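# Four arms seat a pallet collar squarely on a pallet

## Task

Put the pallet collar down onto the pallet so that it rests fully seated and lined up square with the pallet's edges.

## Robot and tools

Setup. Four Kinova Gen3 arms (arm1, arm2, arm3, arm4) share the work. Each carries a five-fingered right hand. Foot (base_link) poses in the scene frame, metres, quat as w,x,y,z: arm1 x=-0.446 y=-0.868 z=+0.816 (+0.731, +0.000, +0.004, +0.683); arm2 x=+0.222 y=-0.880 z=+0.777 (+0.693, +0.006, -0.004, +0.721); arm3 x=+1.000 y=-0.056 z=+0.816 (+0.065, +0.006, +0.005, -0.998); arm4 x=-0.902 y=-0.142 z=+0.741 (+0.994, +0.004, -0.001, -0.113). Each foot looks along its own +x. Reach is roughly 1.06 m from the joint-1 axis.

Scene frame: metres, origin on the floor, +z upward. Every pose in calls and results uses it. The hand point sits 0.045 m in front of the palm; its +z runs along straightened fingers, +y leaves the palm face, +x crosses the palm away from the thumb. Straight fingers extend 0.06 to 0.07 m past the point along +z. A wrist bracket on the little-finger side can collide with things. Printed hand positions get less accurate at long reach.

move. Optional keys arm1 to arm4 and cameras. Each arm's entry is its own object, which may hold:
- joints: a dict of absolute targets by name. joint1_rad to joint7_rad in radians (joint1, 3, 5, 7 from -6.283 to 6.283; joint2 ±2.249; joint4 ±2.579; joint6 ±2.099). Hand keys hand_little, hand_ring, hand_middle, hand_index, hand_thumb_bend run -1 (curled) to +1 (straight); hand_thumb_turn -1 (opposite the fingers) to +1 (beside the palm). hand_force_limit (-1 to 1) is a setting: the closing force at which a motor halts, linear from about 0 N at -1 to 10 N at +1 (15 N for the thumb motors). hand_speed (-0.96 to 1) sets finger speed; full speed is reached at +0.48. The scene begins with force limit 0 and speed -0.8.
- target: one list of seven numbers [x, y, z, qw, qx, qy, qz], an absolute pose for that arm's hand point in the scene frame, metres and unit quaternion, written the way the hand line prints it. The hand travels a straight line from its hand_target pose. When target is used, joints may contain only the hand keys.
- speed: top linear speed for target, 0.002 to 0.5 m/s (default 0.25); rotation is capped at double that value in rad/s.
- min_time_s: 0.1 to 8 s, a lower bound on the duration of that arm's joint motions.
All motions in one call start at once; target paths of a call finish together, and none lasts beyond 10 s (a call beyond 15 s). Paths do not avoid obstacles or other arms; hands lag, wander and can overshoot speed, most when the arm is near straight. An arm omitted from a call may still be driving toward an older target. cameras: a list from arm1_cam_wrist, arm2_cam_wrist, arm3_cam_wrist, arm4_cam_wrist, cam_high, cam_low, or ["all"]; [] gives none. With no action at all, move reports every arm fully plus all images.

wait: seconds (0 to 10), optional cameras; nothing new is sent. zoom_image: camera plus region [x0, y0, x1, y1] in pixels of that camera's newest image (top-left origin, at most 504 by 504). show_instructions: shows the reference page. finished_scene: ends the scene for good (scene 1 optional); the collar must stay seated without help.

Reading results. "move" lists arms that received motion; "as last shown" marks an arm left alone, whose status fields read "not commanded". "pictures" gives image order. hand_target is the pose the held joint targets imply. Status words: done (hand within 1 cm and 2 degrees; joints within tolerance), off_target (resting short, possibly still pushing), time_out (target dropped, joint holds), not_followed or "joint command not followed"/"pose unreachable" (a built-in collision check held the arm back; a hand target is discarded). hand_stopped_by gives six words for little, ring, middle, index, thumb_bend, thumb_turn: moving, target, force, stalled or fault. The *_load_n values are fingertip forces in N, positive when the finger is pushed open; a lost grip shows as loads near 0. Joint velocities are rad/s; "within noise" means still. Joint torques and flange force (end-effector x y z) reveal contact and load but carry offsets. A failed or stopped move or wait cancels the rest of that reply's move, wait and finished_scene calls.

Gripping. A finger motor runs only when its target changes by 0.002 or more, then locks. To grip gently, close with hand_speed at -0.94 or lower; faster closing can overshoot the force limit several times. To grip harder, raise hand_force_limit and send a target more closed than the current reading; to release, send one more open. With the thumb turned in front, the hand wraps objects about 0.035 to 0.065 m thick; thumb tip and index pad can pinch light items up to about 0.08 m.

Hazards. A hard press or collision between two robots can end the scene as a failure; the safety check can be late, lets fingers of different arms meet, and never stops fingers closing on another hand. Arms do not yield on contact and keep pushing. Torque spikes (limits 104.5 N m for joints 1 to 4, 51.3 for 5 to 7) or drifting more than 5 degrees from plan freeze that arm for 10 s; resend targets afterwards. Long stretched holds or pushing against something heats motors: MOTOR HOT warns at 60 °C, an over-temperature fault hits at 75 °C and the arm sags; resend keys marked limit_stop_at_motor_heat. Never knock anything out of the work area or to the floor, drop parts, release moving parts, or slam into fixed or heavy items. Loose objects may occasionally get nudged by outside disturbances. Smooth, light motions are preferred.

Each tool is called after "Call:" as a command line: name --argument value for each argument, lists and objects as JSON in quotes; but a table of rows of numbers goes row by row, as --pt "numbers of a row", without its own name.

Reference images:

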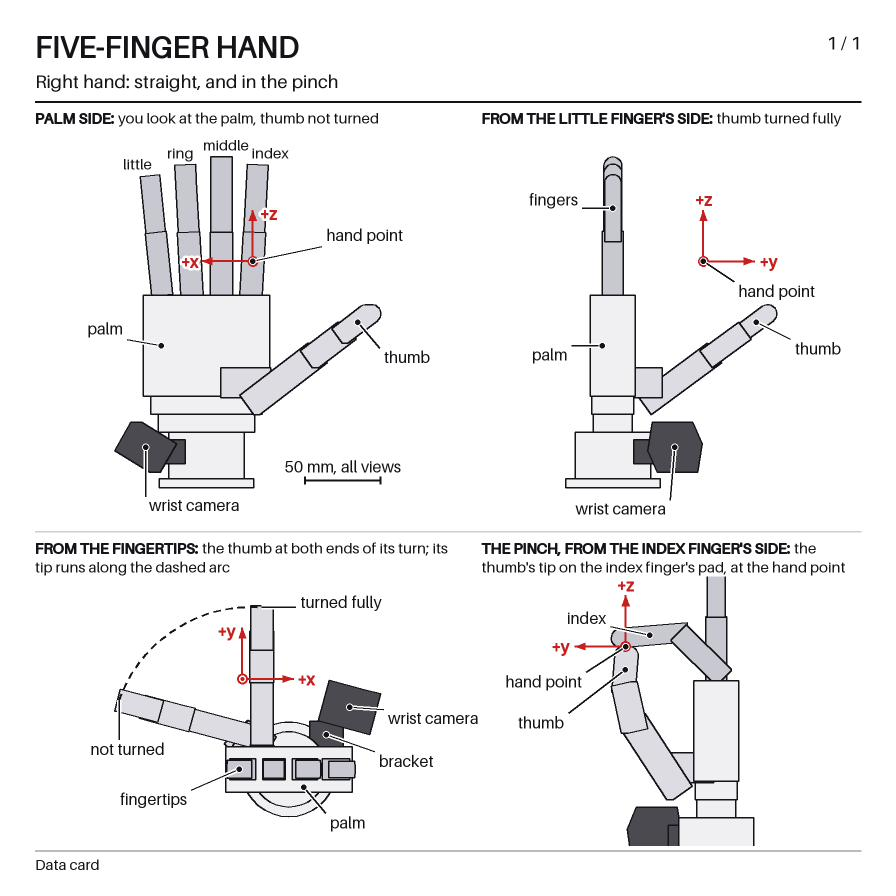

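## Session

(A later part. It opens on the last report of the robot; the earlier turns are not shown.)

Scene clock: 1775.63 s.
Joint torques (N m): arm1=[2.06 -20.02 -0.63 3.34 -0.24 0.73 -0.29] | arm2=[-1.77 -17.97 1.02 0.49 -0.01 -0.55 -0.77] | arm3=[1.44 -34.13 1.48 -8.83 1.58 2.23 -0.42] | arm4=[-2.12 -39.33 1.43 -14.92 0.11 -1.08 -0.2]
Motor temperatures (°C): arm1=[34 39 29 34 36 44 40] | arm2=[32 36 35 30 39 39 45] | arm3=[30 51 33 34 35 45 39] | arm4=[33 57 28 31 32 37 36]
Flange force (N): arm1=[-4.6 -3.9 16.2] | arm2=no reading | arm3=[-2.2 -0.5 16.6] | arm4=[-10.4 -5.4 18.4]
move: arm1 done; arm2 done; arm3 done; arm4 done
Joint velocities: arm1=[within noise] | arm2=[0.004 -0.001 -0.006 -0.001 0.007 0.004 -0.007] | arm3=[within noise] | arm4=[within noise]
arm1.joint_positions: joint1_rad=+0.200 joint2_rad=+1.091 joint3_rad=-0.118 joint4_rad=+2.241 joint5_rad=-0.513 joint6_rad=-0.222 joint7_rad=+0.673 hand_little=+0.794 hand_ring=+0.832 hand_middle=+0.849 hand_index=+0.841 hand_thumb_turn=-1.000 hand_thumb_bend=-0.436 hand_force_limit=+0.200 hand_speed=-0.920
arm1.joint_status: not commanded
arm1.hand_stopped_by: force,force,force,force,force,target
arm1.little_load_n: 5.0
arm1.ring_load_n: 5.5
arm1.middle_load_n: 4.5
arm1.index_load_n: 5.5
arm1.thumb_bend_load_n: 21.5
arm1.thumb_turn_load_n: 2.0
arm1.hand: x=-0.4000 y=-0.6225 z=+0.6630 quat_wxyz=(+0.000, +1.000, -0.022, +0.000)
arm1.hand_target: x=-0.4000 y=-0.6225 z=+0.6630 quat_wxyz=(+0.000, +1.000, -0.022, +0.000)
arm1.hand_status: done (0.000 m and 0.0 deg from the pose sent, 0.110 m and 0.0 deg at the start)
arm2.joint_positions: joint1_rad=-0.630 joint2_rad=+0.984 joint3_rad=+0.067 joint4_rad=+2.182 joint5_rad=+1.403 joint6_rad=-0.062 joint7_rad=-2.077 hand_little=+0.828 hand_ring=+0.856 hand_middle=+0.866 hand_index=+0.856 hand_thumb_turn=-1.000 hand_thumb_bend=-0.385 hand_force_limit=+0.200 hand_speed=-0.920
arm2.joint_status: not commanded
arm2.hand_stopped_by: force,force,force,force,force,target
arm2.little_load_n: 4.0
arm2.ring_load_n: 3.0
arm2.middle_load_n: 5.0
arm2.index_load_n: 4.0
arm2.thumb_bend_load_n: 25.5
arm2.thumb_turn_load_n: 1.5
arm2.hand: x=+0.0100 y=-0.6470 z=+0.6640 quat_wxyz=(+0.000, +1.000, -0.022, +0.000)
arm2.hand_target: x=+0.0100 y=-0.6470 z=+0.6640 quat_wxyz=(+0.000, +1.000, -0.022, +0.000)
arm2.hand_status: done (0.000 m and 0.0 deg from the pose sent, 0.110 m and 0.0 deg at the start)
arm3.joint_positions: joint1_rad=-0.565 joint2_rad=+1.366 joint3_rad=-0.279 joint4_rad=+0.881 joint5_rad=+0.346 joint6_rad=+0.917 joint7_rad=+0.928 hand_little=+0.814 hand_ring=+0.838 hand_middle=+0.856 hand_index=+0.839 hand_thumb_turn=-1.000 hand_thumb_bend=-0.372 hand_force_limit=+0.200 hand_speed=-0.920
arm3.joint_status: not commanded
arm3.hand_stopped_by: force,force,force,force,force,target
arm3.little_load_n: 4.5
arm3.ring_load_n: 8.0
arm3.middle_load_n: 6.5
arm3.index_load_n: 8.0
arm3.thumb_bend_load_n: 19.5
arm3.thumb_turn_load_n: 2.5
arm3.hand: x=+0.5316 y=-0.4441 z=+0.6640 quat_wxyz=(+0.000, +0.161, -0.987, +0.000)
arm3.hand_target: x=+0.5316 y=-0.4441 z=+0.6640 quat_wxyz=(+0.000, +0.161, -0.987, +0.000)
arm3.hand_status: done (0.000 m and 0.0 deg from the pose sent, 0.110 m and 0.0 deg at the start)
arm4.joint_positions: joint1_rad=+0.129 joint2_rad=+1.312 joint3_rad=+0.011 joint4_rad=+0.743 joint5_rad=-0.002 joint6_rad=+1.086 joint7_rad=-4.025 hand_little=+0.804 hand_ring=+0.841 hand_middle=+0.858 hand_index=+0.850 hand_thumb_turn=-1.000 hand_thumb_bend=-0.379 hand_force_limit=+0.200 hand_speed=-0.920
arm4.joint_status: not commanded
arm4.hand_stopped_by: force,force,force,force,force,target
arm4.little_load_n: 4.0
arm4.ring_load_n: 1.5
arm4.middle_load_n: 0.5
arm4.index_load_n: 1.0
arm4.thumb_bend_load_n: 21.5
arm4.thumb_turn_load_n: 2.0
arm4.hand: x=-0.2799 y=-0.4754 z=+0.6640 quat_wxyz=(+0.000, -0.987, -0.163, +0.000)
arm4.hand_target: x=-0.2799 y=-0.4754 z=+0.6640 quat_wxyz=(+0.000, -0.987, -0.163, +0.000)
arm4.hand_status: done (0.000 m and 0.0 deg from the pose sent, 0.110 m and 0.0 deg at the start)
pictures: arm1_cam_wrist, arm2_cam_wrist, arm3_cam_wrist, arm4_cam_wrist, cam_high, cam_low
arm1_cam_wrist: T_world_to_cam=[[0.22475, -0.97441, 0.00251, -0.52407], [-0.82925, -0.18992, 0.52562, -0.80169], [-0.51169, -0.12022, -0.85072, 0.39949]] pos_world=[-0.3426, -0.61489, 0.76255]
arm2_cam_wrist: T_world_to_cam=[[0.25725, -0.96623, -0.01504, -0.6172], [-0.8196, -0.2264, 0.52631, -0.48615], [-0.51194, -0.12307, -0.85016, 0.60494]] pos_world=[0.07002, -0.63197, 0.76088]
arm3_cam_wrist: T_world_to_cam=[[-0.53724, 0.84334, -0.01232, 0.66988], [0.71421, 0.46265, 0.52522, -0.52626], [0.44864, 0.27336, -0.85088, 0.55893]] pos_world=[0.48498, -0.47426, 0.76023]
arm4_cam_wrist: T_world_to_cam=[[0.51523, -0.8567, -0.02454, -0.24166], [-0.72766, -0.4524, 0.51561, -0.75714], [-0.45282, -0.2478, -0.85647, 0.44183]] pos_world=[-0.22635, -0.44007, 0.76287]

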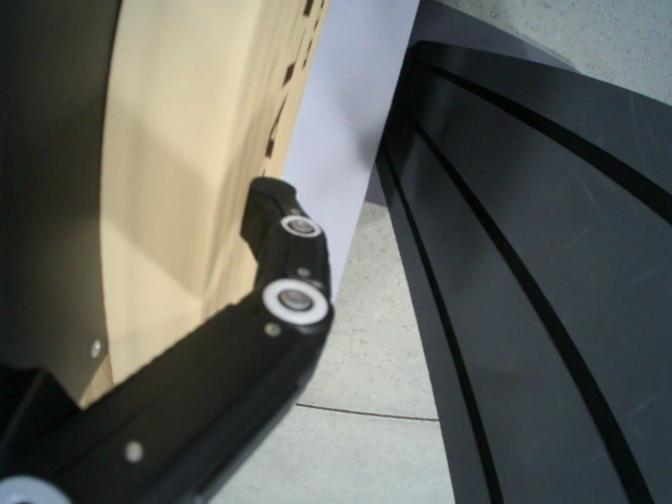

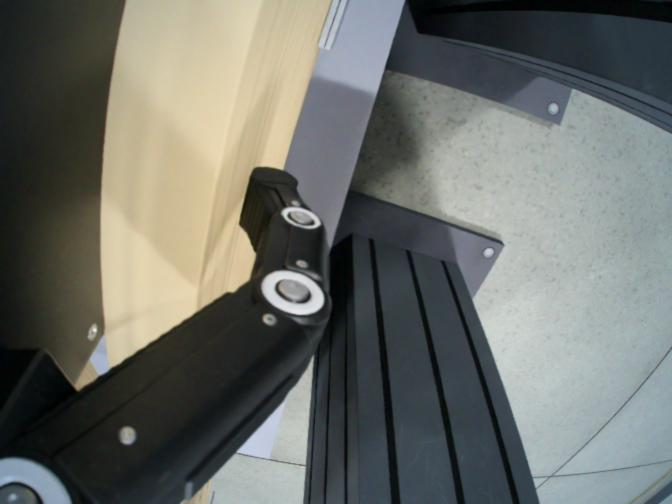

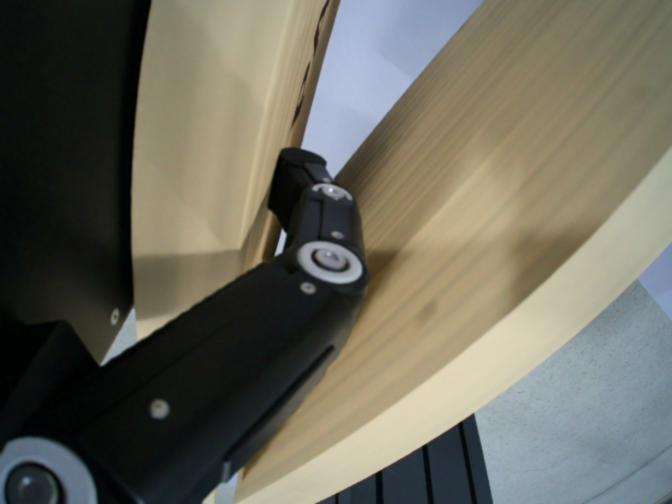

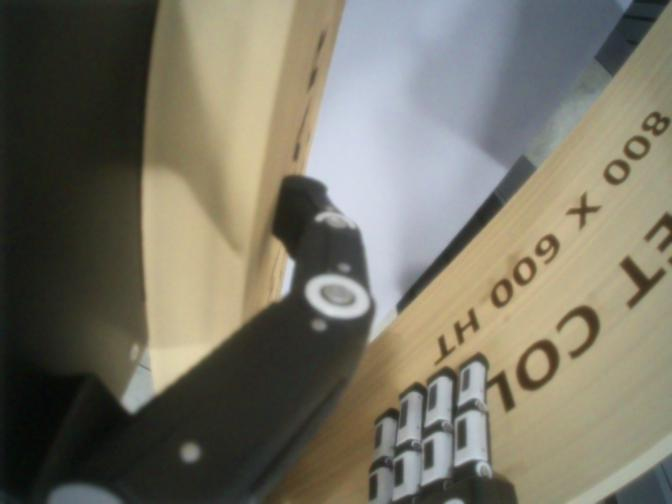

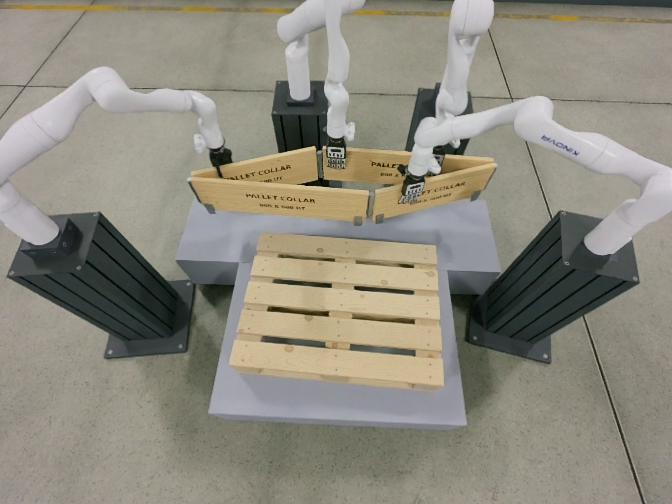

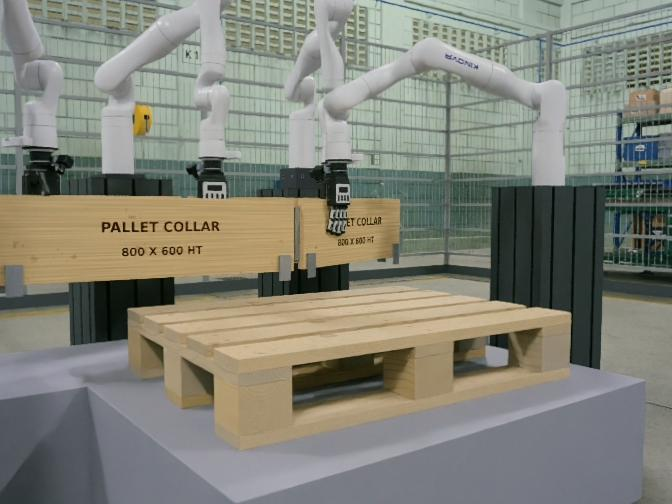

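Call:
move --arm1 '{"joints": {"hand_index": 0.3, "hand_middle": 0.3, "hand_ring": 0.3, "hand_little": 0.3, "hand_speed": -0.92, "hand_force_limit": 0.4}}' --arm2 '{"joints": {"hand_index": 0.3, "hand_middle": 0.3, "hand_ring": 0.3, "hand_little": 0.3, "hand_speed": -0.92, "hand_force_limit": 0.4}}' --arm3 '{"joints": {"hand_index": 0.3, "hand_middle": 0.3, "hand_ring": 0.3, "hand_little": 0.3, "hand_speed": -0.92, "hand_force_limit": 0.4}}' --arm4 '{"joints": {"hand_index": 0.3, "hand_middle": 0.3, "hand_ring": 0.3, "hand_little": 0.3, "hand_speed": -0.92, "hand_force_limit": 0.4}}'

Scene clock: 1842.37 s.
Joint torques (N m): arm1=[1.99 -19.58 -0.77 3.25 -0.37 0.85 -0.42] | arm2=[-1.55 -16.69 0.16 1.09 -0.34 -0.89 -0.67] | arm3=[2.36 -33.45 2.41 -7.85 1.73 3.23 -0.72] | arm4=[-1.63 -43.65 2.81 -17.28 0.97 -2.3 -0.57]
Motor temperatures (°C): arm1=[34 40 29 34 36 44 40] | arm2=[32 36 35 30 39 39 45] | arm3=[30 54 33 34 35 45 39] | arm4=[33 62 28 31 32 37 36]
Flange force (N): arm1=[-4.0 -3.5 15.0] | arm2=no reading | arm3=[-0.7 -2.2 17.2] | arm4=[-9.7 -5.0 23.0]
move: arm1 off_target; arm2 off_target; arm3 off_target; arm4 off_target
MOTOR HOT: the motor of arm4's joint2_rad now reports 62 °C; the controller stops that arm at 75 °C. To cool a motor, set the load down, stop pushing, or move to a pose that needs little force.
Joint velocities: within noise
arm1.joint_positions: joint1_rad=+0.200 joint2_rad=+1.091 joint3_rad=-0.118 joint4_rad=+2.241 joint5_rad=-0.513 joint6_rad=-0.222 joint7_rad=+0.673 hand_little=+0.774 hand_ring=+0.811 hand_middle=+0.829 hand_index=+0.827 hand_thumb_turn=-1.000 hand_thumb_bend=-0.436 hand_force_limit=+0.400 hand_speed=-0.920
arm1.joint_status: hand_little off_target (ended at +0.774, target +0.300); hand_ring off_target (ended at +0.811, target +0.300); hand_middle off_target (ended at +0.829, target +0.300); hand_index off_target (ended at +0.827, target +0.300); the others done
arm1.hand_stopped_by: force,force,force,force,force,target
arm1.little_load_n: 6.5
arm1.ring_load_n: 7.0
arm1.middle_load_n: 7.0
arm1.index_load_n: 5.5
arm1.thumb_bend_load_n: 22.5
arm1.thumb_turn_load_n: 2.0
arm1.hand: x=-0.4000 y=-0.6225 z=+0.6630 quat_wxyz=(+0.000, +1.000, -0.022, +0.000)
arm1.hand_target: x=-0.4000 y=-0.6225 z=+0.6630 quat_wxyz=(+0.000, +1.000, -0.022, +0.000)
arm1.hand_status: not commanded
arm2.joint_positions: joint1_rad=-0.630 joint2_rad=+0.984 joint3_rad=+0.066 joint4_rad=+2.182 joint5_rad=+1.403 joint6_rad=-0.062 joint7_rad=-2.078 hand_little=+0.808 hand_ring=+0.836 hand_middle=+0.860 hand_index=+0.843 hand_thumb_turn=-1.000 hand_thumb_bend=-0.385 hand_force_limit=+0.400 hand_speed=-0.920
arm2.joint_status: hand_little off_target (ended at +0.808, target +0.300); hand_ring off_target (ended at +0.836, target +0.300); hand_middle off_target (ended at +0.860, target +0.300); hand_index off_target (ended at +0.843, target +0.300); the others done
arm2.hand_stopped_by: force,force,force,force,force,target
arm2.little_load_n: 7.5
arm2.ring_load_n: 7.0
arm2.middle_load_n: 0.5
arm2.index_load_n: 4.0
arm2.thumb_bend_load_n: 28.0
arm2.thumb_turn_load_n: 1.5
arm2.hand: x=+0.0100 y=-0.6469 z=+0.6640 quat_wxyz=(+0.000, +1.000, -0.022, +0.000)
arm2.hand_target: x=+0.0100 y=-0.6470 z=+0.6640 quat_wxyz=(+0.000, +1.000, -0.022, +0.000)
arm2.hand_status: not commanded
arm3.joint_positions: joint1_rad=-0.565 joint2_rad=+1.366 joint3_rad=-0.279 joint4_rad=+0.881 joint5_rad=+0.346 joint6_rad=+0.917 joint7_rad=+0.928 hand_little=+0.802 hand_ring=+0.838 hand_middle=+0.851 hand_index=+0.839 hand_thumb_turn=-1.000 hand_thumb_bend=-0.371 hand_force_limit=+0.400 hand_speed=-0.920
arm3.joint_status: hand_little off_target (ended at +0.802, target +0.300); hand_ring off_target (ended at +0.838, target +0.300); hand_middle off_target (ended at +0.851, target +0.300); hand_index off_target (ended at +0.839, target +0.300); the others done
arm3.hand_stopped_by: force,force,force,force,force,target
arm3.little_load_n: 8.5
arm3.ring_load_n: 7.5
arm3.middle_load_n: 9.0
arm3.index_load_n: 7.5
arm3.thumb_bend_load_n: 23.0
arm3.thumb_turn_load_n: 2.5
arm3.hand: x=+0.5316 y=-0.4441 z=+0.6640 quat_wxyz=(+0.000, +0.161, -0.987, +0.000)
arm3.hand_target: x=+0.5316 y=-0.4441 z=+0.6640 quat_wxyz=(+0.000, +0.161, -0.987, +0.000)
arm3.hand_status: not commanded
arm4.joint_positions: joint1_rad=+0.129 joint2_rad=+1.312 joint3_rad=+0.011 joint4_rad=+0.743 joint5_rad=-0.002 joint6_rad=+1.086 joint7_rad=-4.025 hand_little=+0.769 hand_ring=+0.799 hand_middle=+0.824 hand_index=+0.808 hand_thumb_turn=-1.000 hand_thumb_bend=-0.378 hand_force_limit=+0.400 hand_speed=-0.920
arm4.joint_status: hand_little off_target (ended at +0.769, target +0.300); hand_ring off_target (ended at +0.799, target +0.300); hand_middle off_target (ended at +0.824, target +0.300); hand_index off_target (ended at +0.808, target +0.300); the others done
arm4.hand_stopped_by: force,force,force,force,force,target
arm4.little_load_n: 7.0
arm4.ring_load_n: 8.0
arm4.middle_load_n: 6.0
arm4.index_load_n: 8.5
arm4.thumb_bend_load_n: 25.5
arm4.thumb_turn_load_n: 4.0
arm4.hand: x=-0.2799 y=-0.4754 z=+0.6640 quat_wxyz=(+0.000, -0.987, -0.163, +0.000)
arm4.hand_target: x=-0.2799 y=-0.4754 z=+0.6640 quat_wxyz=(+0.000, -0.987, -0.163, +0.000)
arm4.hand_status: not commanded
pictures: none

Call:
move --arm1 '{"target": [-0.3798, -0.5978, 0.663, 0, -0.99976, 0.0218, 0], "speed": 0.05}' --arm2 '{"target": [0.0302, -0.6223, 0.664, 0, -0.99976, 0.0218, 0], "speed": 0.05}' --arm3 '{"target": [0.5324, -0.3779, 0.664, 0, -0.2096, 0.9778, 0], "speed": 0.05}' --arm4 '{"target": [-0.2720, -0.4145, 0.664, 0, 0.9772, 0.2122, 0], "speed": 0.05}'

Call:
move --arm1 '{"target": [-0.3597, -0.5730, 0.663, 0, -0.99976, 0.0218, 0], "speed": 0.05}' --arm2 '{"target": [0.0503, -0.5975, 0.664, 0, -0.99976, 0.0218, 0], "speed": 0.05}' --arm3 '{"target": [0.5291, -0.3137, 0.664, 0, -0.2580, 0.9662, 0], "speed": 0.05}' --arm4 '{"target": [-0.2677, -0.3549, 0.664, 0, 0.9655, 0.2605, 0], "speed": 0.05}' --cameras '["arm1_cam_wrist", "arm2_cam_wrist", "arm3_cam_wrist", "arm4_cam_wrist", "cam_high", "cam_low"]'

Scene clock: 1883.53 s.
Joint torques (N m): arm1=[2.76 -20.61 1.14 2.76 -0.39 0.64 -0.33] | arm2=[-1.04 -16.27 2.09 0.59 -0.27 -0.24 -0.66] | arm3=[1.76 -33.18 1.88 -7.77 1.46 2.22 -0.68] | arm4=[-1.34 -41.52 2.69 -15.42 0.94 -1.23 -0.63]
Motor temperatures (°C): arm1=[34 39 29 34 36 44 40] | arm2=[32 35 35 30 39 39 45] | arm3=[30 54 33 34 35 45 39] | arm4=[33 64 28 32 32 37 36]
Flange force (N): arm1=[-5.9 -5.6 15.6] | arm2=no reading | arm3=[-0.5 -1.3 18.1] | arm4=[-7.4 -3.5 23.2]
move: arm1 done; arm2 done; arm3 done; arm4 done
MOTOR HOT: still on. The motor of arm4's joint2_rad now reports 64 °C.
Joint velocities: within noise
arm1.joint_positions: joint1_rad=+0.196 joint2_rad=+1.077 joint3_rad=-0.056 joint4_rad=+2.154 joint5_rad=-0.507 joint6_rad=-0.108 joint7_rad=+0.699 hand_little=+0.774 hand_ring=+0.811 hand_middle=+0.829 hand_index=+0.827 hand_thumb_turn=-1.000 hand_thumb_bend=-0.436 hand_force_limit=+0.400 hand_speed=-0.920
arm1.joint_status: not commanded
arm1.hand_stopped_by: force,force,force,force,force,target
arm1.little_load_n: 6.5
arm1.ring_load_n: 7.0
arm1.middle_load_n: 7.0
arm1.index_load_n: 5.0
arm1.thumb_bend_load_n: 22.5
arm1.thumb_turn_load_n: 2.0
arm1.hand: x=-0.3798 y=-0.5978 z=+0.6630 quat_wxyz=(+0.000, +1.000, -0.022, +0.000)
arm1.hand_target: x=-0.3798 y=-0.5978 z=+0.6630 quat_wxyz=(+0.000, +1.000, -0.022, +0.000)
arm1.hand_status: done (0.000 m and 0.0 deg from the pose sent, 0.032 m and 0.0 deg at the start)
arm2.joint_positions: joint1_rad=-0.630 joint2_rad=+0.998 joint3_rad=+0.185 joint4_rad=+2.147 joint5_rad=+1.684 joint6_rad=-0.161 joint7_rad=-2.294 hand_little=+0.808 hand_ring=+0.836 hand_middle=+0.860 hand_index=+0.843 hand_thumb_turn=-1.000 hand_thumb_bend=-0.384 hand_force_limit=+0.400 hand_speed=-0.920
arm2.joint_status: not commanded
arm2.hand_stopped_by: force,force,force,force,force,target
arm2.little_load_n: 6.5
arm2.ring_load_n: 6.0
arm2.middle_load_n: 0.0
arm2.index_load_n: 2.5
arm2.thumb_bend_load_n: 28.5
arm2.thumb_turn_load_n: 1.5
arm2.hand: x=+0.0302 y=-0.6223 z=+0.6640 quat_wxyz=(+0.000, +1.000, -0.022, +0.000)
arm2.hand_target: x=+0.0302 y=-0.6223 z=+0.6640 quat_wxyz=(+0.000, +1.000, -0.022, +0.000)
arm2.hand_status: done (0.000 m and 0.0 deg from the pose sent, 0.032 m and 0.0 deg at the start)
arm3.joint_positions: joint1_rad=-0.467 joint2_rad=+1.272 joint3_rad=-0.283 joint4_rad=+1.156 joint5_rad=+0.399 joint6_rad=+0.751 joint7_rad=+1.014 hand_little=+0.802 hand_ring=+0.838 hand_middle=+0.851 hand_index=+0.839 hand_thumb_turn=-1.000 hand_thumb_bend=-0.371 hand_force_limit=+0.400 hand_speed=-0.920
arm3.joint_status: not commanded
arm3.hand_stopped_by: force,force,force,force,force,target
arm3.little_load_n: 9.0
arm3.ring_load_n: 8.0
arm3.middle_load_n: 8.5
arm3.index_load_n: 6.5
arm3.thumb_bend_load_n: 23.0
arm3.thumb_turn_load_n: 2.0
arm3.hand: x=+0.5324 y=-0.3779 z=+0.6640 quat_wxyz=(+0.000, +0.210, -0.978, +0.000)
arm3.hand_target: x=+0.5324 y=-0.3779 z=+0.6640 quat_wxyz=(+0.000, +0.210, -0.978, +0.000)
arm3.hand_status: done (0.000 m and 0.0 deg from the pose sent, 0.066 m and 5.7 deg at the start)
arm4.joint_positions: joint1_rad=+0.047 joint2_rad=+1.256 joint3_rad=-0.005 joint4_rad=+0.884 joint5_rad=+0.017 joint6_rad=+1.002 joint7_rad=-4.021 hand_little=+0.769 hand_ring=+0.799 hand_middle=+0.824 hand_index=+0.808 hand_thumb_turn=-1.000 hand_thumb_bend=-0.378 hand_force_limit=+0.400 hand_speed=-0.920
arm4.joint_status: not commanded
arm4.hand_stopped_by: force,force,force,force,force,target
arm4.little_load_n: 6.5
arm4.ring_load_n: 7.5
arm4.middle_load_n: 4.5
arm4.index_load_n: 7.0
arm4.thumb_bend_load_n: 25.5
arm4.thumb_turn_load_n: 3.5
arm4.hand: x=-0.2720 y=-0.4145 z=+0.6640 quat_wxyz=(+0.000, -0.977, -0.212, +0.000)
arm4.hand_target: x=-0.2720 y=-0.4145 z=+0.6640 quat_wxyz=(+0.000, -0.977, -0.212, +0.000)
arm4.hand_status: done (0.000 m and 0.0 deg from the pose sent, 0.061 m and 5.7 deg at the start)
pictures: none

Scene clock: 1885.33 s.
Joint torques (N m): arm1=[2.83 -22.08 1.7 0.58 -0.38 0.14 -0.4] | arm2=[-0.16 -16.75 3.74 0.99 -0.1 0.15 -0.63] | arm3=[1.75 -32.26 1.74 -7.27 1.21 1.89 -0.78] | arm4=[0.2 -39.05 3.8 -13.31 1.3 -0.29 -0.87]
Motor temperatures (°C): arm1=[34 39 29 34 36 44 40] | arm2=[32 35 35 30 39 39 45] | arm3=[30 54 33 34 35 45 39] | arm4=[33 64 28 32 32 37 36]
Flange force (N): arm1=[-5.8 -4.4 14.4] | arm2=no reading | arm3=[-0.6 -1.2 18.5] | arm4=[-3.8 -2.8 22.4]
move: arm1 done; arm2 done; arm3 done; arm4 done
MOTOR HOT: still on. The motor of arm4's joint2_rad now reports 64 °C.
Joint velocities: within noise
arm1.joint_positions: joint1_rad=+0.189 joint2_rad=+1.074 joint3_rad=+0.004 joint4_rad=+2.062 joint5_rad=-0.499 joint6_rad=+0.000 joint7_rad=+0.714 hand_little=+0.774 hand_ring=+0.811 hand_middle=+0.829 hand_index=+0.827 hand_thumb_turn=-1.000 hand_thumb_bend=-0.436 hand_force_limit=+0.400 hand_speed=-0.920
arm1.joint_status: not commanded
arm1.hand_stopped_by: force,force,force,force,force,target
arm1.little_load_n: 6.5
arm1.ring_load_n: 7.0
arm1.middle_load_n: 6.5
arm1.index_load_n: 5.0
arm1.thumb_bend_load_n: 22.5
arm1.thumb_turn_load_n: 2.0
arm1.hand: x=-0.3597 y=-0.5730 z=+0.6630 quat_wxyz=(+0.000, +1.000, -0.022, +0.000)
arm1.hand_target: x=-0.3597 y=-0.5730 z=+0.6630 quat_wxyz=(+0.000, +1.000, -0.022, +0.000)
arm1.hand_status: done (0.000 m and 0.0 deg from the pose sent, 0.032 m and 0.0 deg at the start)
arm2.joint_positions: joint1_rad=-0.616 joint2_rad=+1.016 joint3_rad=+0.281 joint4_rad=+2.103 joint5_rad=+1.787 joint6_rad=-0.248 joint7_rad=-2.338 hand_little=+0.808 hand_ring=+0.836 hand_middle=+0.860 hand_index=+0.843 hand_thumb_turn=-1.000 hand_thumb_bend=-0.384 hand_force_limit=+0.400 hand_speed=-0.920
arm2.joint_status: not commanded
arm2.hand_stopped_by: force,force,force,force,force,target
arm2.little_load_n: 5.5
arm2.ring_load_n: 4.5
arm2.middle_load_n: 0.0
arm2.index_load_n: 1.5
arm2.thumb_bend_load_n: 29.0
arm2.thumb_turn_load_n: 1.5
arm2.hand: x=+0.0503 y=-0.5975 z=+0.6640 quat_wxyz=(+0.000, +1.000, -0.022, +0.000)
arm2.hand_target: x=+0.0503 y=-0.5975 z=+0.6640 quat_wxyz=(+0.000, +1.000, -0.022, +0.000)
arm2.hand_status: done (0.000 m and 0.0 deg from the pose sent, 0.032 m and 0.0 deg at the start)
arm3.joint_positions: joint1_rad=-0.366 joint2_rad=+1.212 joint3_rad=-0.286 joint4_rad=+1.350 joint5_rad=+0.460 joint6_rad=+0.630 joint7_rad=+1.116 hand_little=+0.802 hand_ring=+0.838 hand_middle=+0.851 hand_index=+0.839 hand_thumb_turn=-1.000 hand_thumb_bend=-0.371 hand_force_limit=+0.400 hand_speed=-0.920
arm3.joint_status: not commanded
arm3.hand_stopped_by: force,force,force,force,force,target
arm3.little_load_n: 9.5
arm3.ring_load_n: 8.5
arm3.middle_load_n: 8.5
arm3.index_load_n: 6.5
arm3.thumb_bend_load_n: 23.5
arm3.thumb_turn_load_n: 1.0
arm3.hand: x=+0.5291 y=-0.3137 z=+0.6640 quat_wxyz=(+0.000, +0.258, -0.966, +0.000)
arm3.hand_target: x=+0.5291 y=-0.3137 z=+0.6640 quat_wxyz=(+0.000, +0.258, -0.966, +0.000)
arm3.hand_status: done (0.000 m and 0.0 deg from the pose sent, 0.064 m and 5.7 deg at the start)
arm4.joint_positions: joint1_rad=-0.034 joint2_rad=+1.213 joint3_rad=-0.021 joint4_rad=+0.994 joint5_rad=+0.035 joint6_rad=+0.935 joint7_rad=-4.021 hand_little=+0.769 hand_ring=+0.799 hand_middle=+0.824 hand_index=+0.808 hand_thumb_turn=-1.000 hand_thumb_bend=-0.378 hand_force_limit=+0.400 hand_speed=-0.920
arm4.joint_status: not commanded
arm4.hand_stopped_by: force,force,force,force,force,target
arm4.little_load_n: 8.0
arm4.ring_load_n: 8.0
arm4.middle_load_n: 4.5
arm4.index_load_n: 6.0
arm4.thumb_bend_load_n: 26.0
arm4.thumb_turn_load_n: 3.0
arm4.hand: x=-0.2677 y=-0.3549 z=+0.6640 quat_wxyz=(+0.000, -0.965, -0.260, +0.000)
arm4.hand_target: x=-0.2677 y=-0.3549 z=+0.6640 quat_wxyz=(+0.000, -0.965, -0.260, +0.000)
arm4.hand_status: done (0.000 m and 0.0 deg from the pose sent, 0.060 m and 5.7 deg at the start)
arm1_cam_wrist: T_world_to_cam=[[0.22479, -0.9744, 0.00238, -0.48478], [-0.82924, -0.19002, 0.5256, -0.75891], [-0.5117, -0.12012, -0.85073, 0.42612]] pos_world=[-0.3023, -0.56539, 0.76255]
arm2_cam_wrist: T_world_to_cam=[[0.25731, -0.96621, -0.01493, -0.57981], [-0.81963, -0.22641, 0.52626, -0.44188], [-0.51186, -0.12317, -0.85019, 0.63162]] pos_world=[0.11032, -0.58247, 0.76088]
arm3_cam_wrist: T_world_to_cam=[[-0.69344, 0.72041, -0.0124, 0.60265], [0.60856, 0.59482, 0.52521, -0.48741], [0.38574, 0.35665, -0.85088, 0.58383]] pos_world=[0.48931, -0.35246, 0.76023]
arm4_cam_wrist: T_world_to_cam=[[0.67448, -0.73789, -0.02449, -0.06008], [-0.62384, -0.58734, 0.5156, -0.71392], [-0.39484, -0.33248, -0.85648, 0.46277]] pos_world=[-0.22213, -0.30978, 0.76297]

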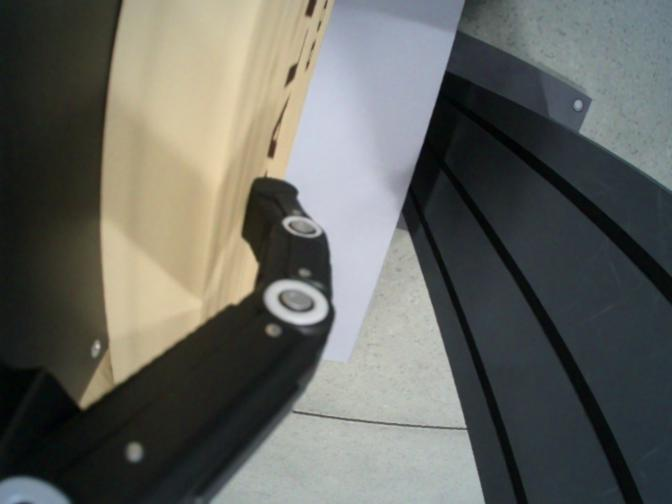

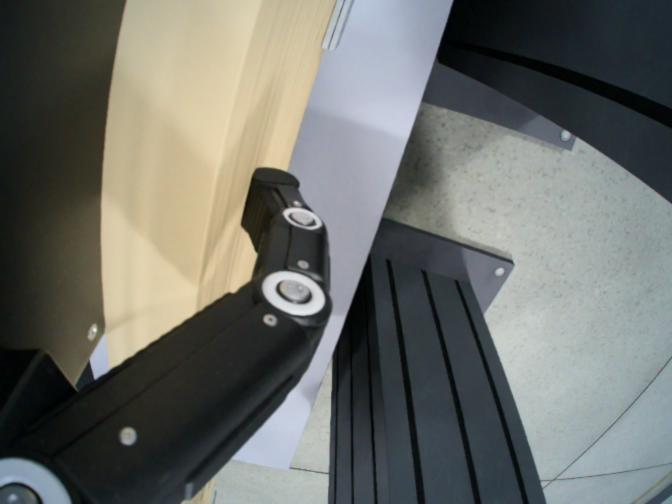

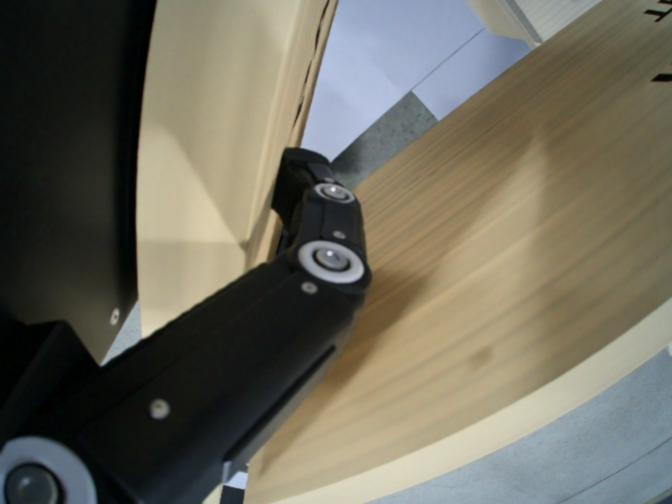

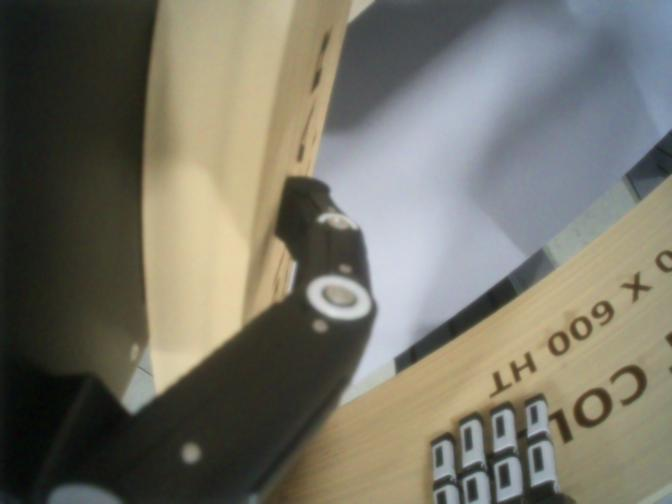

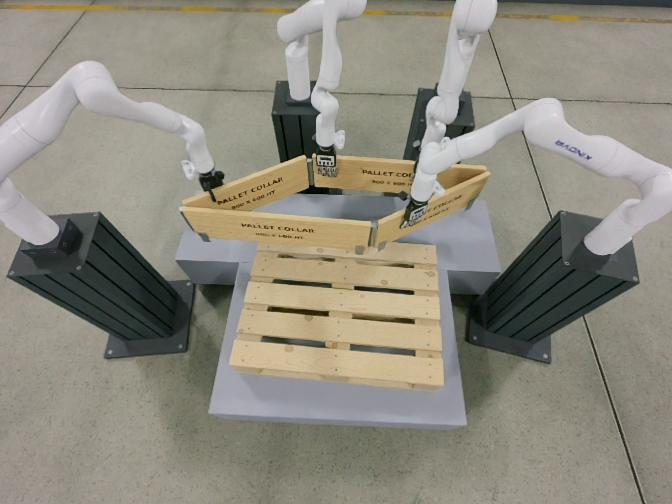

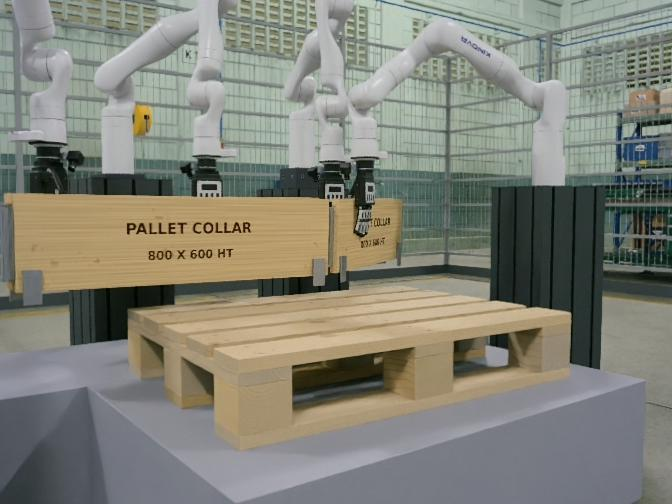

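Call:
move --arm1 '{"target": [-0.3395, -0.5483, 0.663, 0, -0.99976, 0.0218, 0], "speed": 0.05}' --arm2 '{"target": [0.0705, -0.5728, 0.664, 0, -0.99976, 0.0218, 0], "speed": 0.05}' --arm3 '{"target": [0.5221, -0.2521, 0.664, 0, -0.3057, 0.9521, 0], "speed": 0.05}' --arm4 '{"target": [-0.2668, -0.2970, 0.664, 0, 0.9513, 0.3082, 0], "speed": 0.05}'

Call:
move --arm1 '{"target": [-0.3193, -0.5235, 0.663, 0, -0.99976, 0.0218, 0], "speed": 0.05}' --arm2 '{"target": [0.0907, -0.5480, 0.664, 0, -0.99976, 0.0218, 0], "speed": 0.05}' --arm3 '{"target": [0.5116, -0.1933, 0.664, 0, -0.3527, 0.9357, 0], "speed": 0.05}' --arm4 '{"target": [-0.2690, -0.2412, 0.664, 0, 0.9348, 0.3551, 0], "speed": 0.05}' --cameras '["arm1_cam_wrist", "arm2_cam_wrist", "arm3_cam_wrist", "arm4_cam_wrist", "cam_high", "cam_low"]'

Scene clock: 1904.63 s.
Joint torques (N m): arm1=[3.21 -23.32 2.87 -1.12 -0.33 -0.3 -0.45] | arm2=[0.86 -15.91 5.26 1.03 0.08 0.54 -0.68] | arm3=[1.77 -32.91 1.5 -8.13 1.18 0.84 -0.79] | arm4=[0.96 -38.74 4.41 -12.35 1.44 0.32 -1.1]
Motor temperatures (°C): arm1=[34 39 29 34 36 44 40] | arm2=[32 35 35 30 39 39 45] | arm3=[30 54 33 34 35 45 39] | arm4=[33 65 28 32 32 37 36]
Flange force (N): arm1=[-6.5 -3.5 13.7] | arm2=[1.7 5.3 8.0] | arm3=[-1.7 -1.4 19.4] | arm4=[-1.6 -1.9 24.2]
move: arm1 done; arm2 done; arm3 done; arm4 done
MOTOR HOT: still on. The motor of arm4's joint2_rad now reports 65 °C.
Joint velocities: within noise
arm1.joint_positions: joint1_rad=+0.183 joint2_rad=+1.080 joint3_rad=+0.058 joint4_rad=+1.966 joint5_rad=-0.488 joint6_rad=+0.102 joint7_rad=+0.720 hand_little=+0.774 hand_ring=+0.811 hand_middle=+0.829 hand_index=+0.827 hand_thumb_turn=-1.000 hand_thumb_bend=-0.436 hand_force_limit=+0.400 hand_speed=-0.920
arm1.joint_status: not commanded
arm1.hand_stopped_by: force,force,force,force,force,target
arm1.little_load_n: 6.5
arm1.ring_load_n: 7.0
arm1.middle_load_n: 6.5
arm1.index_load_n: 5.5
arm1.thumb_bend_load_n: 23.0
arm1.thumb_turn_load_n: 2.5
arm1.hand: x=-0.3395 y=-0.5483 z=+0.6630 quat_wxyz=(+0.000, +1.000, -0.022, +0.000)
arm1.hand_target: x=-0.3395 y=-0.5483 z=+0.6630 quat_wxyz=(+0.000, +1.000, -0.022, +0.000)
arm1.hand_status: done (0.000 m and 0.0 deg from the pose sent, 0.032 m and 0.0 deg at the start)
arm2.joint_positions: joint1_rad=-0.589 joint2_rad=+1.037 joint3_rad=+0.354 joint4_rad=+2.052 joint5_rad=+1.866 joint6_rad=-0.321 joint7_rad=-2.362 hand_little=+0.808 hand_ring=+0.836 hand_middle=+0.860 hand_index=+0.843 hand_thumb_turn=-1.000 hand_thumb_bend=-0.384 hand_force_limit=+0.400 hand_speed=-0.920
arm2.joint_status: not commanded
arm2.hand_stopped_by: force,force,force,force,force,target
arm2.little_load_n: 6.0
arm2.ring_load_n: 5.5
arm2.middle_load_n: 0.0
arm2.index_load_n: 2.0
arm2.thumb_bend_load_n: 28.5
arm2.thumb_turn_load_n: 1.5
arm2.hand: x=+0.0705 y=-0.5728 z=+0.6640 quat_wxyz=(+0.000, +1.000, -0.022, +0.000)
arm2.hand_target: x=+0.0705 y=-0.5728 z=+0.6640 quat_wxyz=(+0.000, +1.000, -0.022, +0.000)
arm2.hand_status: done (0.000 m and 0.0 deg from the pose sent, 0.032 m and 0.0 deg at the start)
arm3.joint_positions: joint1_rad=-0.257 joint2_rad=+1.174 joint3_rad=-0.290 joint4_rad=+1.487 joint5_rad=+0.526 joint6_rad=+0.543 joint7_rad=+1.231 hand_little=+0.802 hand_ring=+0.838 hand_middle=+0.851 hand_index=+0.839 hand_thumb_turn=-1.000 hand_thumb_bend=-0.371 hand_force_limit=+0.400 hand_speed=-0.920
arm3.joint_status: not commanded
arm3.hand_stopped_by: force,force,force,force,force,target
arm3.little_load_n: 10.5
arm3.ring_load_n: 8.5
arm3.middle_load_n: 8.0
arm3.index_load_n: 5.5
arm3.thumb_bend_load_n: 23.0
arm3.thumb_turn_load_n: 0.5
arm3.hand: x=+0.5221 y=-0.2521 z=+0.6640 quat_wxyz=(+0.000, +0.306, -0.952, +0.000)
arm3.hand_target: x=+0.5221 y=-0.2521 z=+0.6640 quat_wxyz=(+0.000, +0.306, -0.952, +0.000)
arm3.hand_status: done (0.000 m and 0.0 deg from the pose sent, 0.062 m and 5.7 deg at the start)
arm4.joint_positions: joint1_rad=-0.114 joint2_rad=+1.179 joint3_rad=-0.036 joint4_rad=+1.083 joint5_rad=+0.055 joint6_rad=+0.882 joint7_rad=-4.022 hand_little=+0.769 hand_ring=+0.799 hand_middle=+0.824 hand_index=+0.808 hand_thumb_turn=-1.000 hand_thumb_bend=-0.378 hand_force_limit=+0.400 hand_speed=-0.920
arm4.joint_status: not commanded
arm4.hand_stopped_by: force,force,force,force,force,target
arm4.little_load_n: 9.0
arm4.ring_load_n: 8.5
arm4.middle_load_n: 5.0
arm4.index_load_n: 5.5
arm4.thumb_bend_load_n: 26.5
arm4.thumb_turn_load_n: 2.5
arm4.hand: x=-0.2668 y=-0.2970 z=+0.6640 quat_wxyz=(+0.000, -0.951, -0.308, +0.000)
arm4.hand_target: x=-0.2668 y=-0.2970 z=+0.6640 quat_wxyz=(+0.000, -0.951, -0.308, +0.000)
arm4.hand_status: done (0.000 m and 0.0 deg from the pose sent, 0.058 m and 5.7 deg at the start)
pictures: none

Scene clock: 1906.33 s.
Joint torques (N m): arm1=[3.42 -24.46 3.53 -2.02 -0.22 -0.29 -0.47] | arm2=[1.42 -15.46 6.12 0.54 0.24 0.7 -0.74] | arm3=[1.63 -33.8 0.94 -9.37 1.18 -0.12 -0.83] | arm4=[0.96 -38.92 4.17 -12.7 1.32 -0.08 -1.16]
Motor temperatures (°C): arm1=[34 39 29 34 36 44 40] | arm2=[32 35 35 30 39 39 45] | arm3=[30 54 33 34 35 45 39] | arm4=[33 65 28 32 32 37 36]
Flange force (N): arm1=[-6.5 -3.8 13.9] | arm2=[0.0 5.4 4.8] | arm3=[-3.5 -2.1 20.1] | arm4=[-2.2 -2.3 25.0]
move: arm1 done; arm2 done; arm3 done; arm4 done
MOTOR HOT: still on. The motor of arm4's joint2_rad now reports 65 °C.
Joint velocities: within noise
arm1.joint_positions: joint1_rad=+0.179 joint2_rad=+1.094 joint3_rad=+0.106 joint4_rad=+1.866 joint5_rad=-0.475 joint6_rad=+0.200 joint7_rad=+0.718 hand_little=+0.774 hand_ring=+0.811 hand_middle=+0.829 hand_index=+0.827 hand_thumb_turn=-1.000 hand_thumb_bend=-0.435 hand_force_limit=+0.400 hand_speed=-0.920
arm1.joint_status: not commanded
arm1.hand_stopped_by: force,force,force,force,force,target
arm1.little_load_n: 6.5
arm1.ring_load_n: 7.0
arm1.middle_load_n: 6.5
arm1.index_load_n: 5.0
arm1.thumb_bend_load_n: 23.5
arm1.thumb_turn_load_n: 2.5
arm1.hand: x=-0.3193 y=-0.5235 z=+0.6630 quat_wxyz=(+0.000, +1.000, -0.022, +0.000)
arm1.hand_target: x=-0.3193 y=-0.5235 z=+0.6630 quat_wxyz=(+0.000, +1.000, -0.022, +0.000)
arm1.hand_status: done (0.000 m and 0.0 deg from the pose sent, 0.032 m and 0.0 deg at the start)
arm2.joint_positions: joint1_rad=-0.557 joint2_rad=+1.059 joint3_rad=+0.416 joint4_rad=+1.992 joint5_rad=+1.933 joint6_rad=-0.389 joint7_rad=-2.381 hand_little=+0.808 hand_ring=+0.836 hand_middle=+0.860 hand_index=+0.843 hand_thumb_turn=-1.000 hand_thumb_bend=-0.384 hand_force_limit=+0.400 hand_speed=-0.920
arm2.joint_status: not commanded
arm2.hand_stopped_by: force,force,force,force,force,target
arm2.little_load_n: 7.0
arm2.ring_load_n: 6.0
arm2.middle_load_n: 0.0
arm2.index_load_n: 3.0
arm2.thumb_bend_load_n: 28.5
arm2.thumb_turn_load_n: 2.0
arm2.hand: x=+0.0907 y=-0.5480 z=+0.6640 quat_wxyz=(+0.000, +1.000, -0.022, +0.000)
arm2.hand_target: x=+0.0907 y=-0.5480 z=+0.6640 quat_wxyz=(+0.000, +1.000, -0.022, +0.000)
arm2.hand_status: done (0.000 m and 0.0 deg from the pose sent, 0.032 m and 0.0 deg at the start)
arm3.joint_positions: joint1_rad=-0.140 joint2_rad=+1.153 joint3_rad=-0.297 joint4_rad=+1.578 joint5_rad=+0.594 joint6_rad=+0.488 joint7_rad=+1.362 hand_little=+0.802 hand_ring=+0.838 hand_middle=+0.851 hand_index=+0.839 hand_thumb_turn=-1.000 hand_thumb_bend=-0.371 hand_force_limit=+0.400 hand_speed=-0.920
arm3.joint_status: not commanded
arm3.hand_stopped_by: force,force,force,force,force,target
arm3.little_load_n: 11.0
arm3.ring_load_n: 8.5
arm3.middle_load_n: 8.0
arm3.index_load_n: 5.0
arm3.thumb_bend_load_n: 22.0
arm3.thumb_turn_load_n: 0.5
arm3.hand: x=+0.5116 y=-0.1934 z=+0.6640 quat_wxyz=(+0.000, +0.353, -0.936, +0.000)
arm3.hand_target: x=+0.5116 y=-0.1933 z=+0.6640 quat_wxyz=(+0.000, +0.353, -0.936, +0.000)
arm3.hand_status: done (0.000 m and 0.0 deg from the pose sent, 0.060 m and 5.7 deg at the start)
arm4.joint_positions: joint1_rad=-0.192 joint2_rad=+1.153 joint3_rad=-0.052 joint4_rad=+1.155 joint5_rad=+0.076 joint6_rad=+0.838 joint7_rad=-4.023 hand_little=+0.769 hand_ring=+0.799 hand_middle=+0.824 hand_index=+0.808 hand_thumb_turn=-1.000 hand_thumb_bend=-0.378 hand_force_limit=+0.400 hand_speed=-0.920
arm4.joint_status: not commanded
arm4.hand_stopped_by: force,force,force,force,force,target
arm4.little_load_n: 10.0
arm4.ring_load_n: 9.5
arm4.middle_load_n: 5.0
arm4.index_load_n: 5.5
arm4.thumb_bend_load_n: 28.0
arm4.thumb_turn_load_n: 2.0
arm4.hand: x=-0.2690 y=-0.2412 z=+0.6640 quat_wxyz=(+0.000, -0.935, -0.355, +0.000)
arm4.hand_target: x=-0.2690 y=-0.2412 z=+0.6640 quat_wxyz=(+0.000, -0.935, -0.355, +0.000)
arm4.hand_status: done (0.000 m and 0.0 deg from the pose sent, 0.056 m and 5.7 deg at the start)
arm1_cam_wrist: T_world_to_cam=[[0.22484, -0.97439, 0.00246, -0.44567], [-0.82923, -0.19001, 0.52562, -0.71601], [-0.51169, -0.12022, -0.85072, 0.45268]] pos_world=[-0.2619, -0.51589, 0.76255]
arm2_cam_wrist: T_world_to_cam=[[0.25717, -0.96625, -0.01499, -0.54234], [-0.81962, -0.22631, 0.52631, -0.39754], [-0.51194, -0.12307, -0.85016, 0.65844]] pos_world=[0.15072, -0.53297, 0.76088]
arm3_cam_wrist: T_world_to_cam=[[-0.82224, 0.56901, -0.01241, 0.54047], [0.47887, 0.70344, 0.52522, -0.46101], [0.30758, 0.42591, -0.85088, 0.60103]] pos_world=[0.48029, -0.23922, 0.76023]
arm4_cam_wrist: T_world_to_cam=[[0.80703, -0.59, -0.02441, 0.09599], [-0.4955, -0.69909, 0.5155, -0.64025], [-0.32121, -0.40393, -0.85654, 0.5027]] pos_world=[-0.23324, -0.1879, 0.76298]

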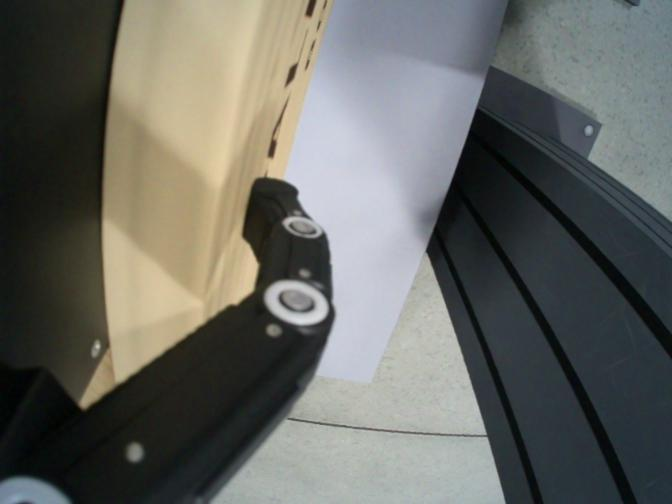

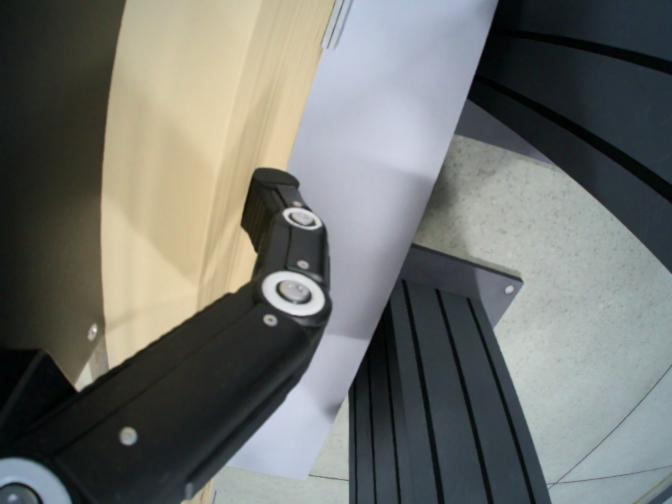

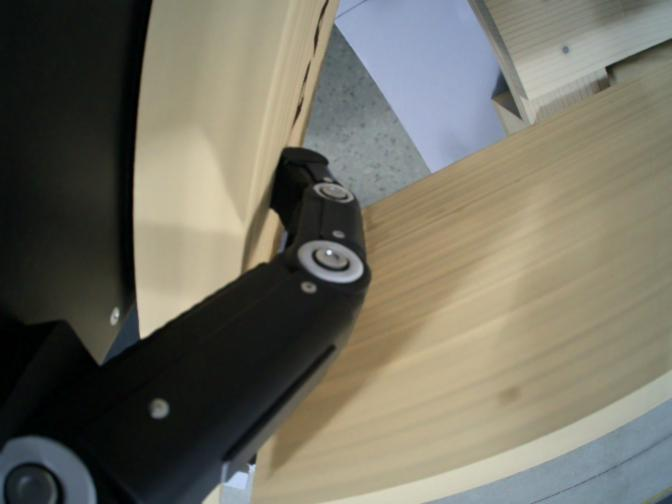

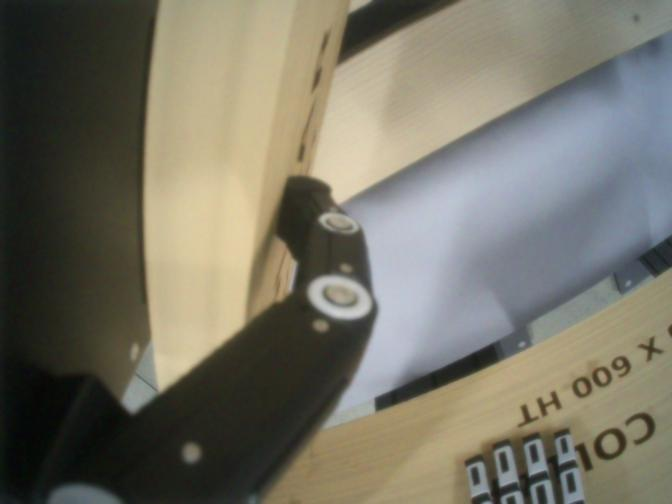

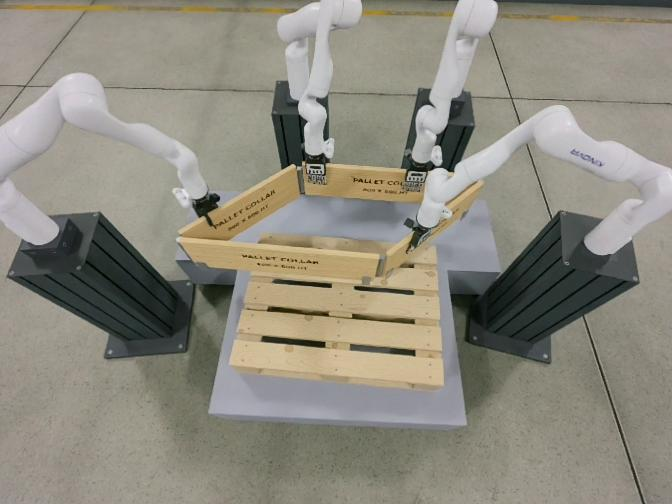

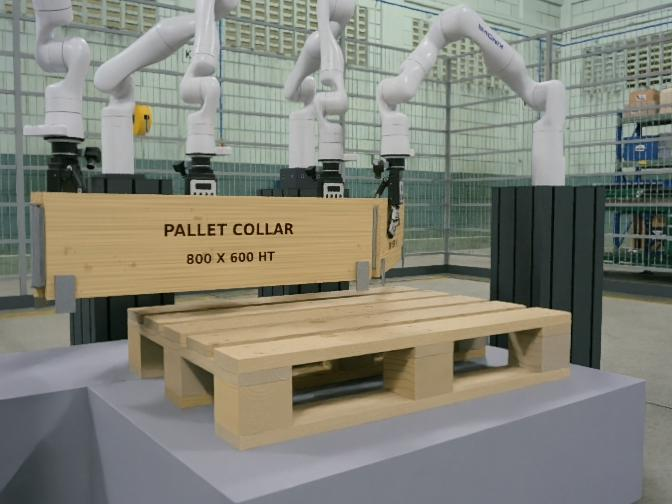

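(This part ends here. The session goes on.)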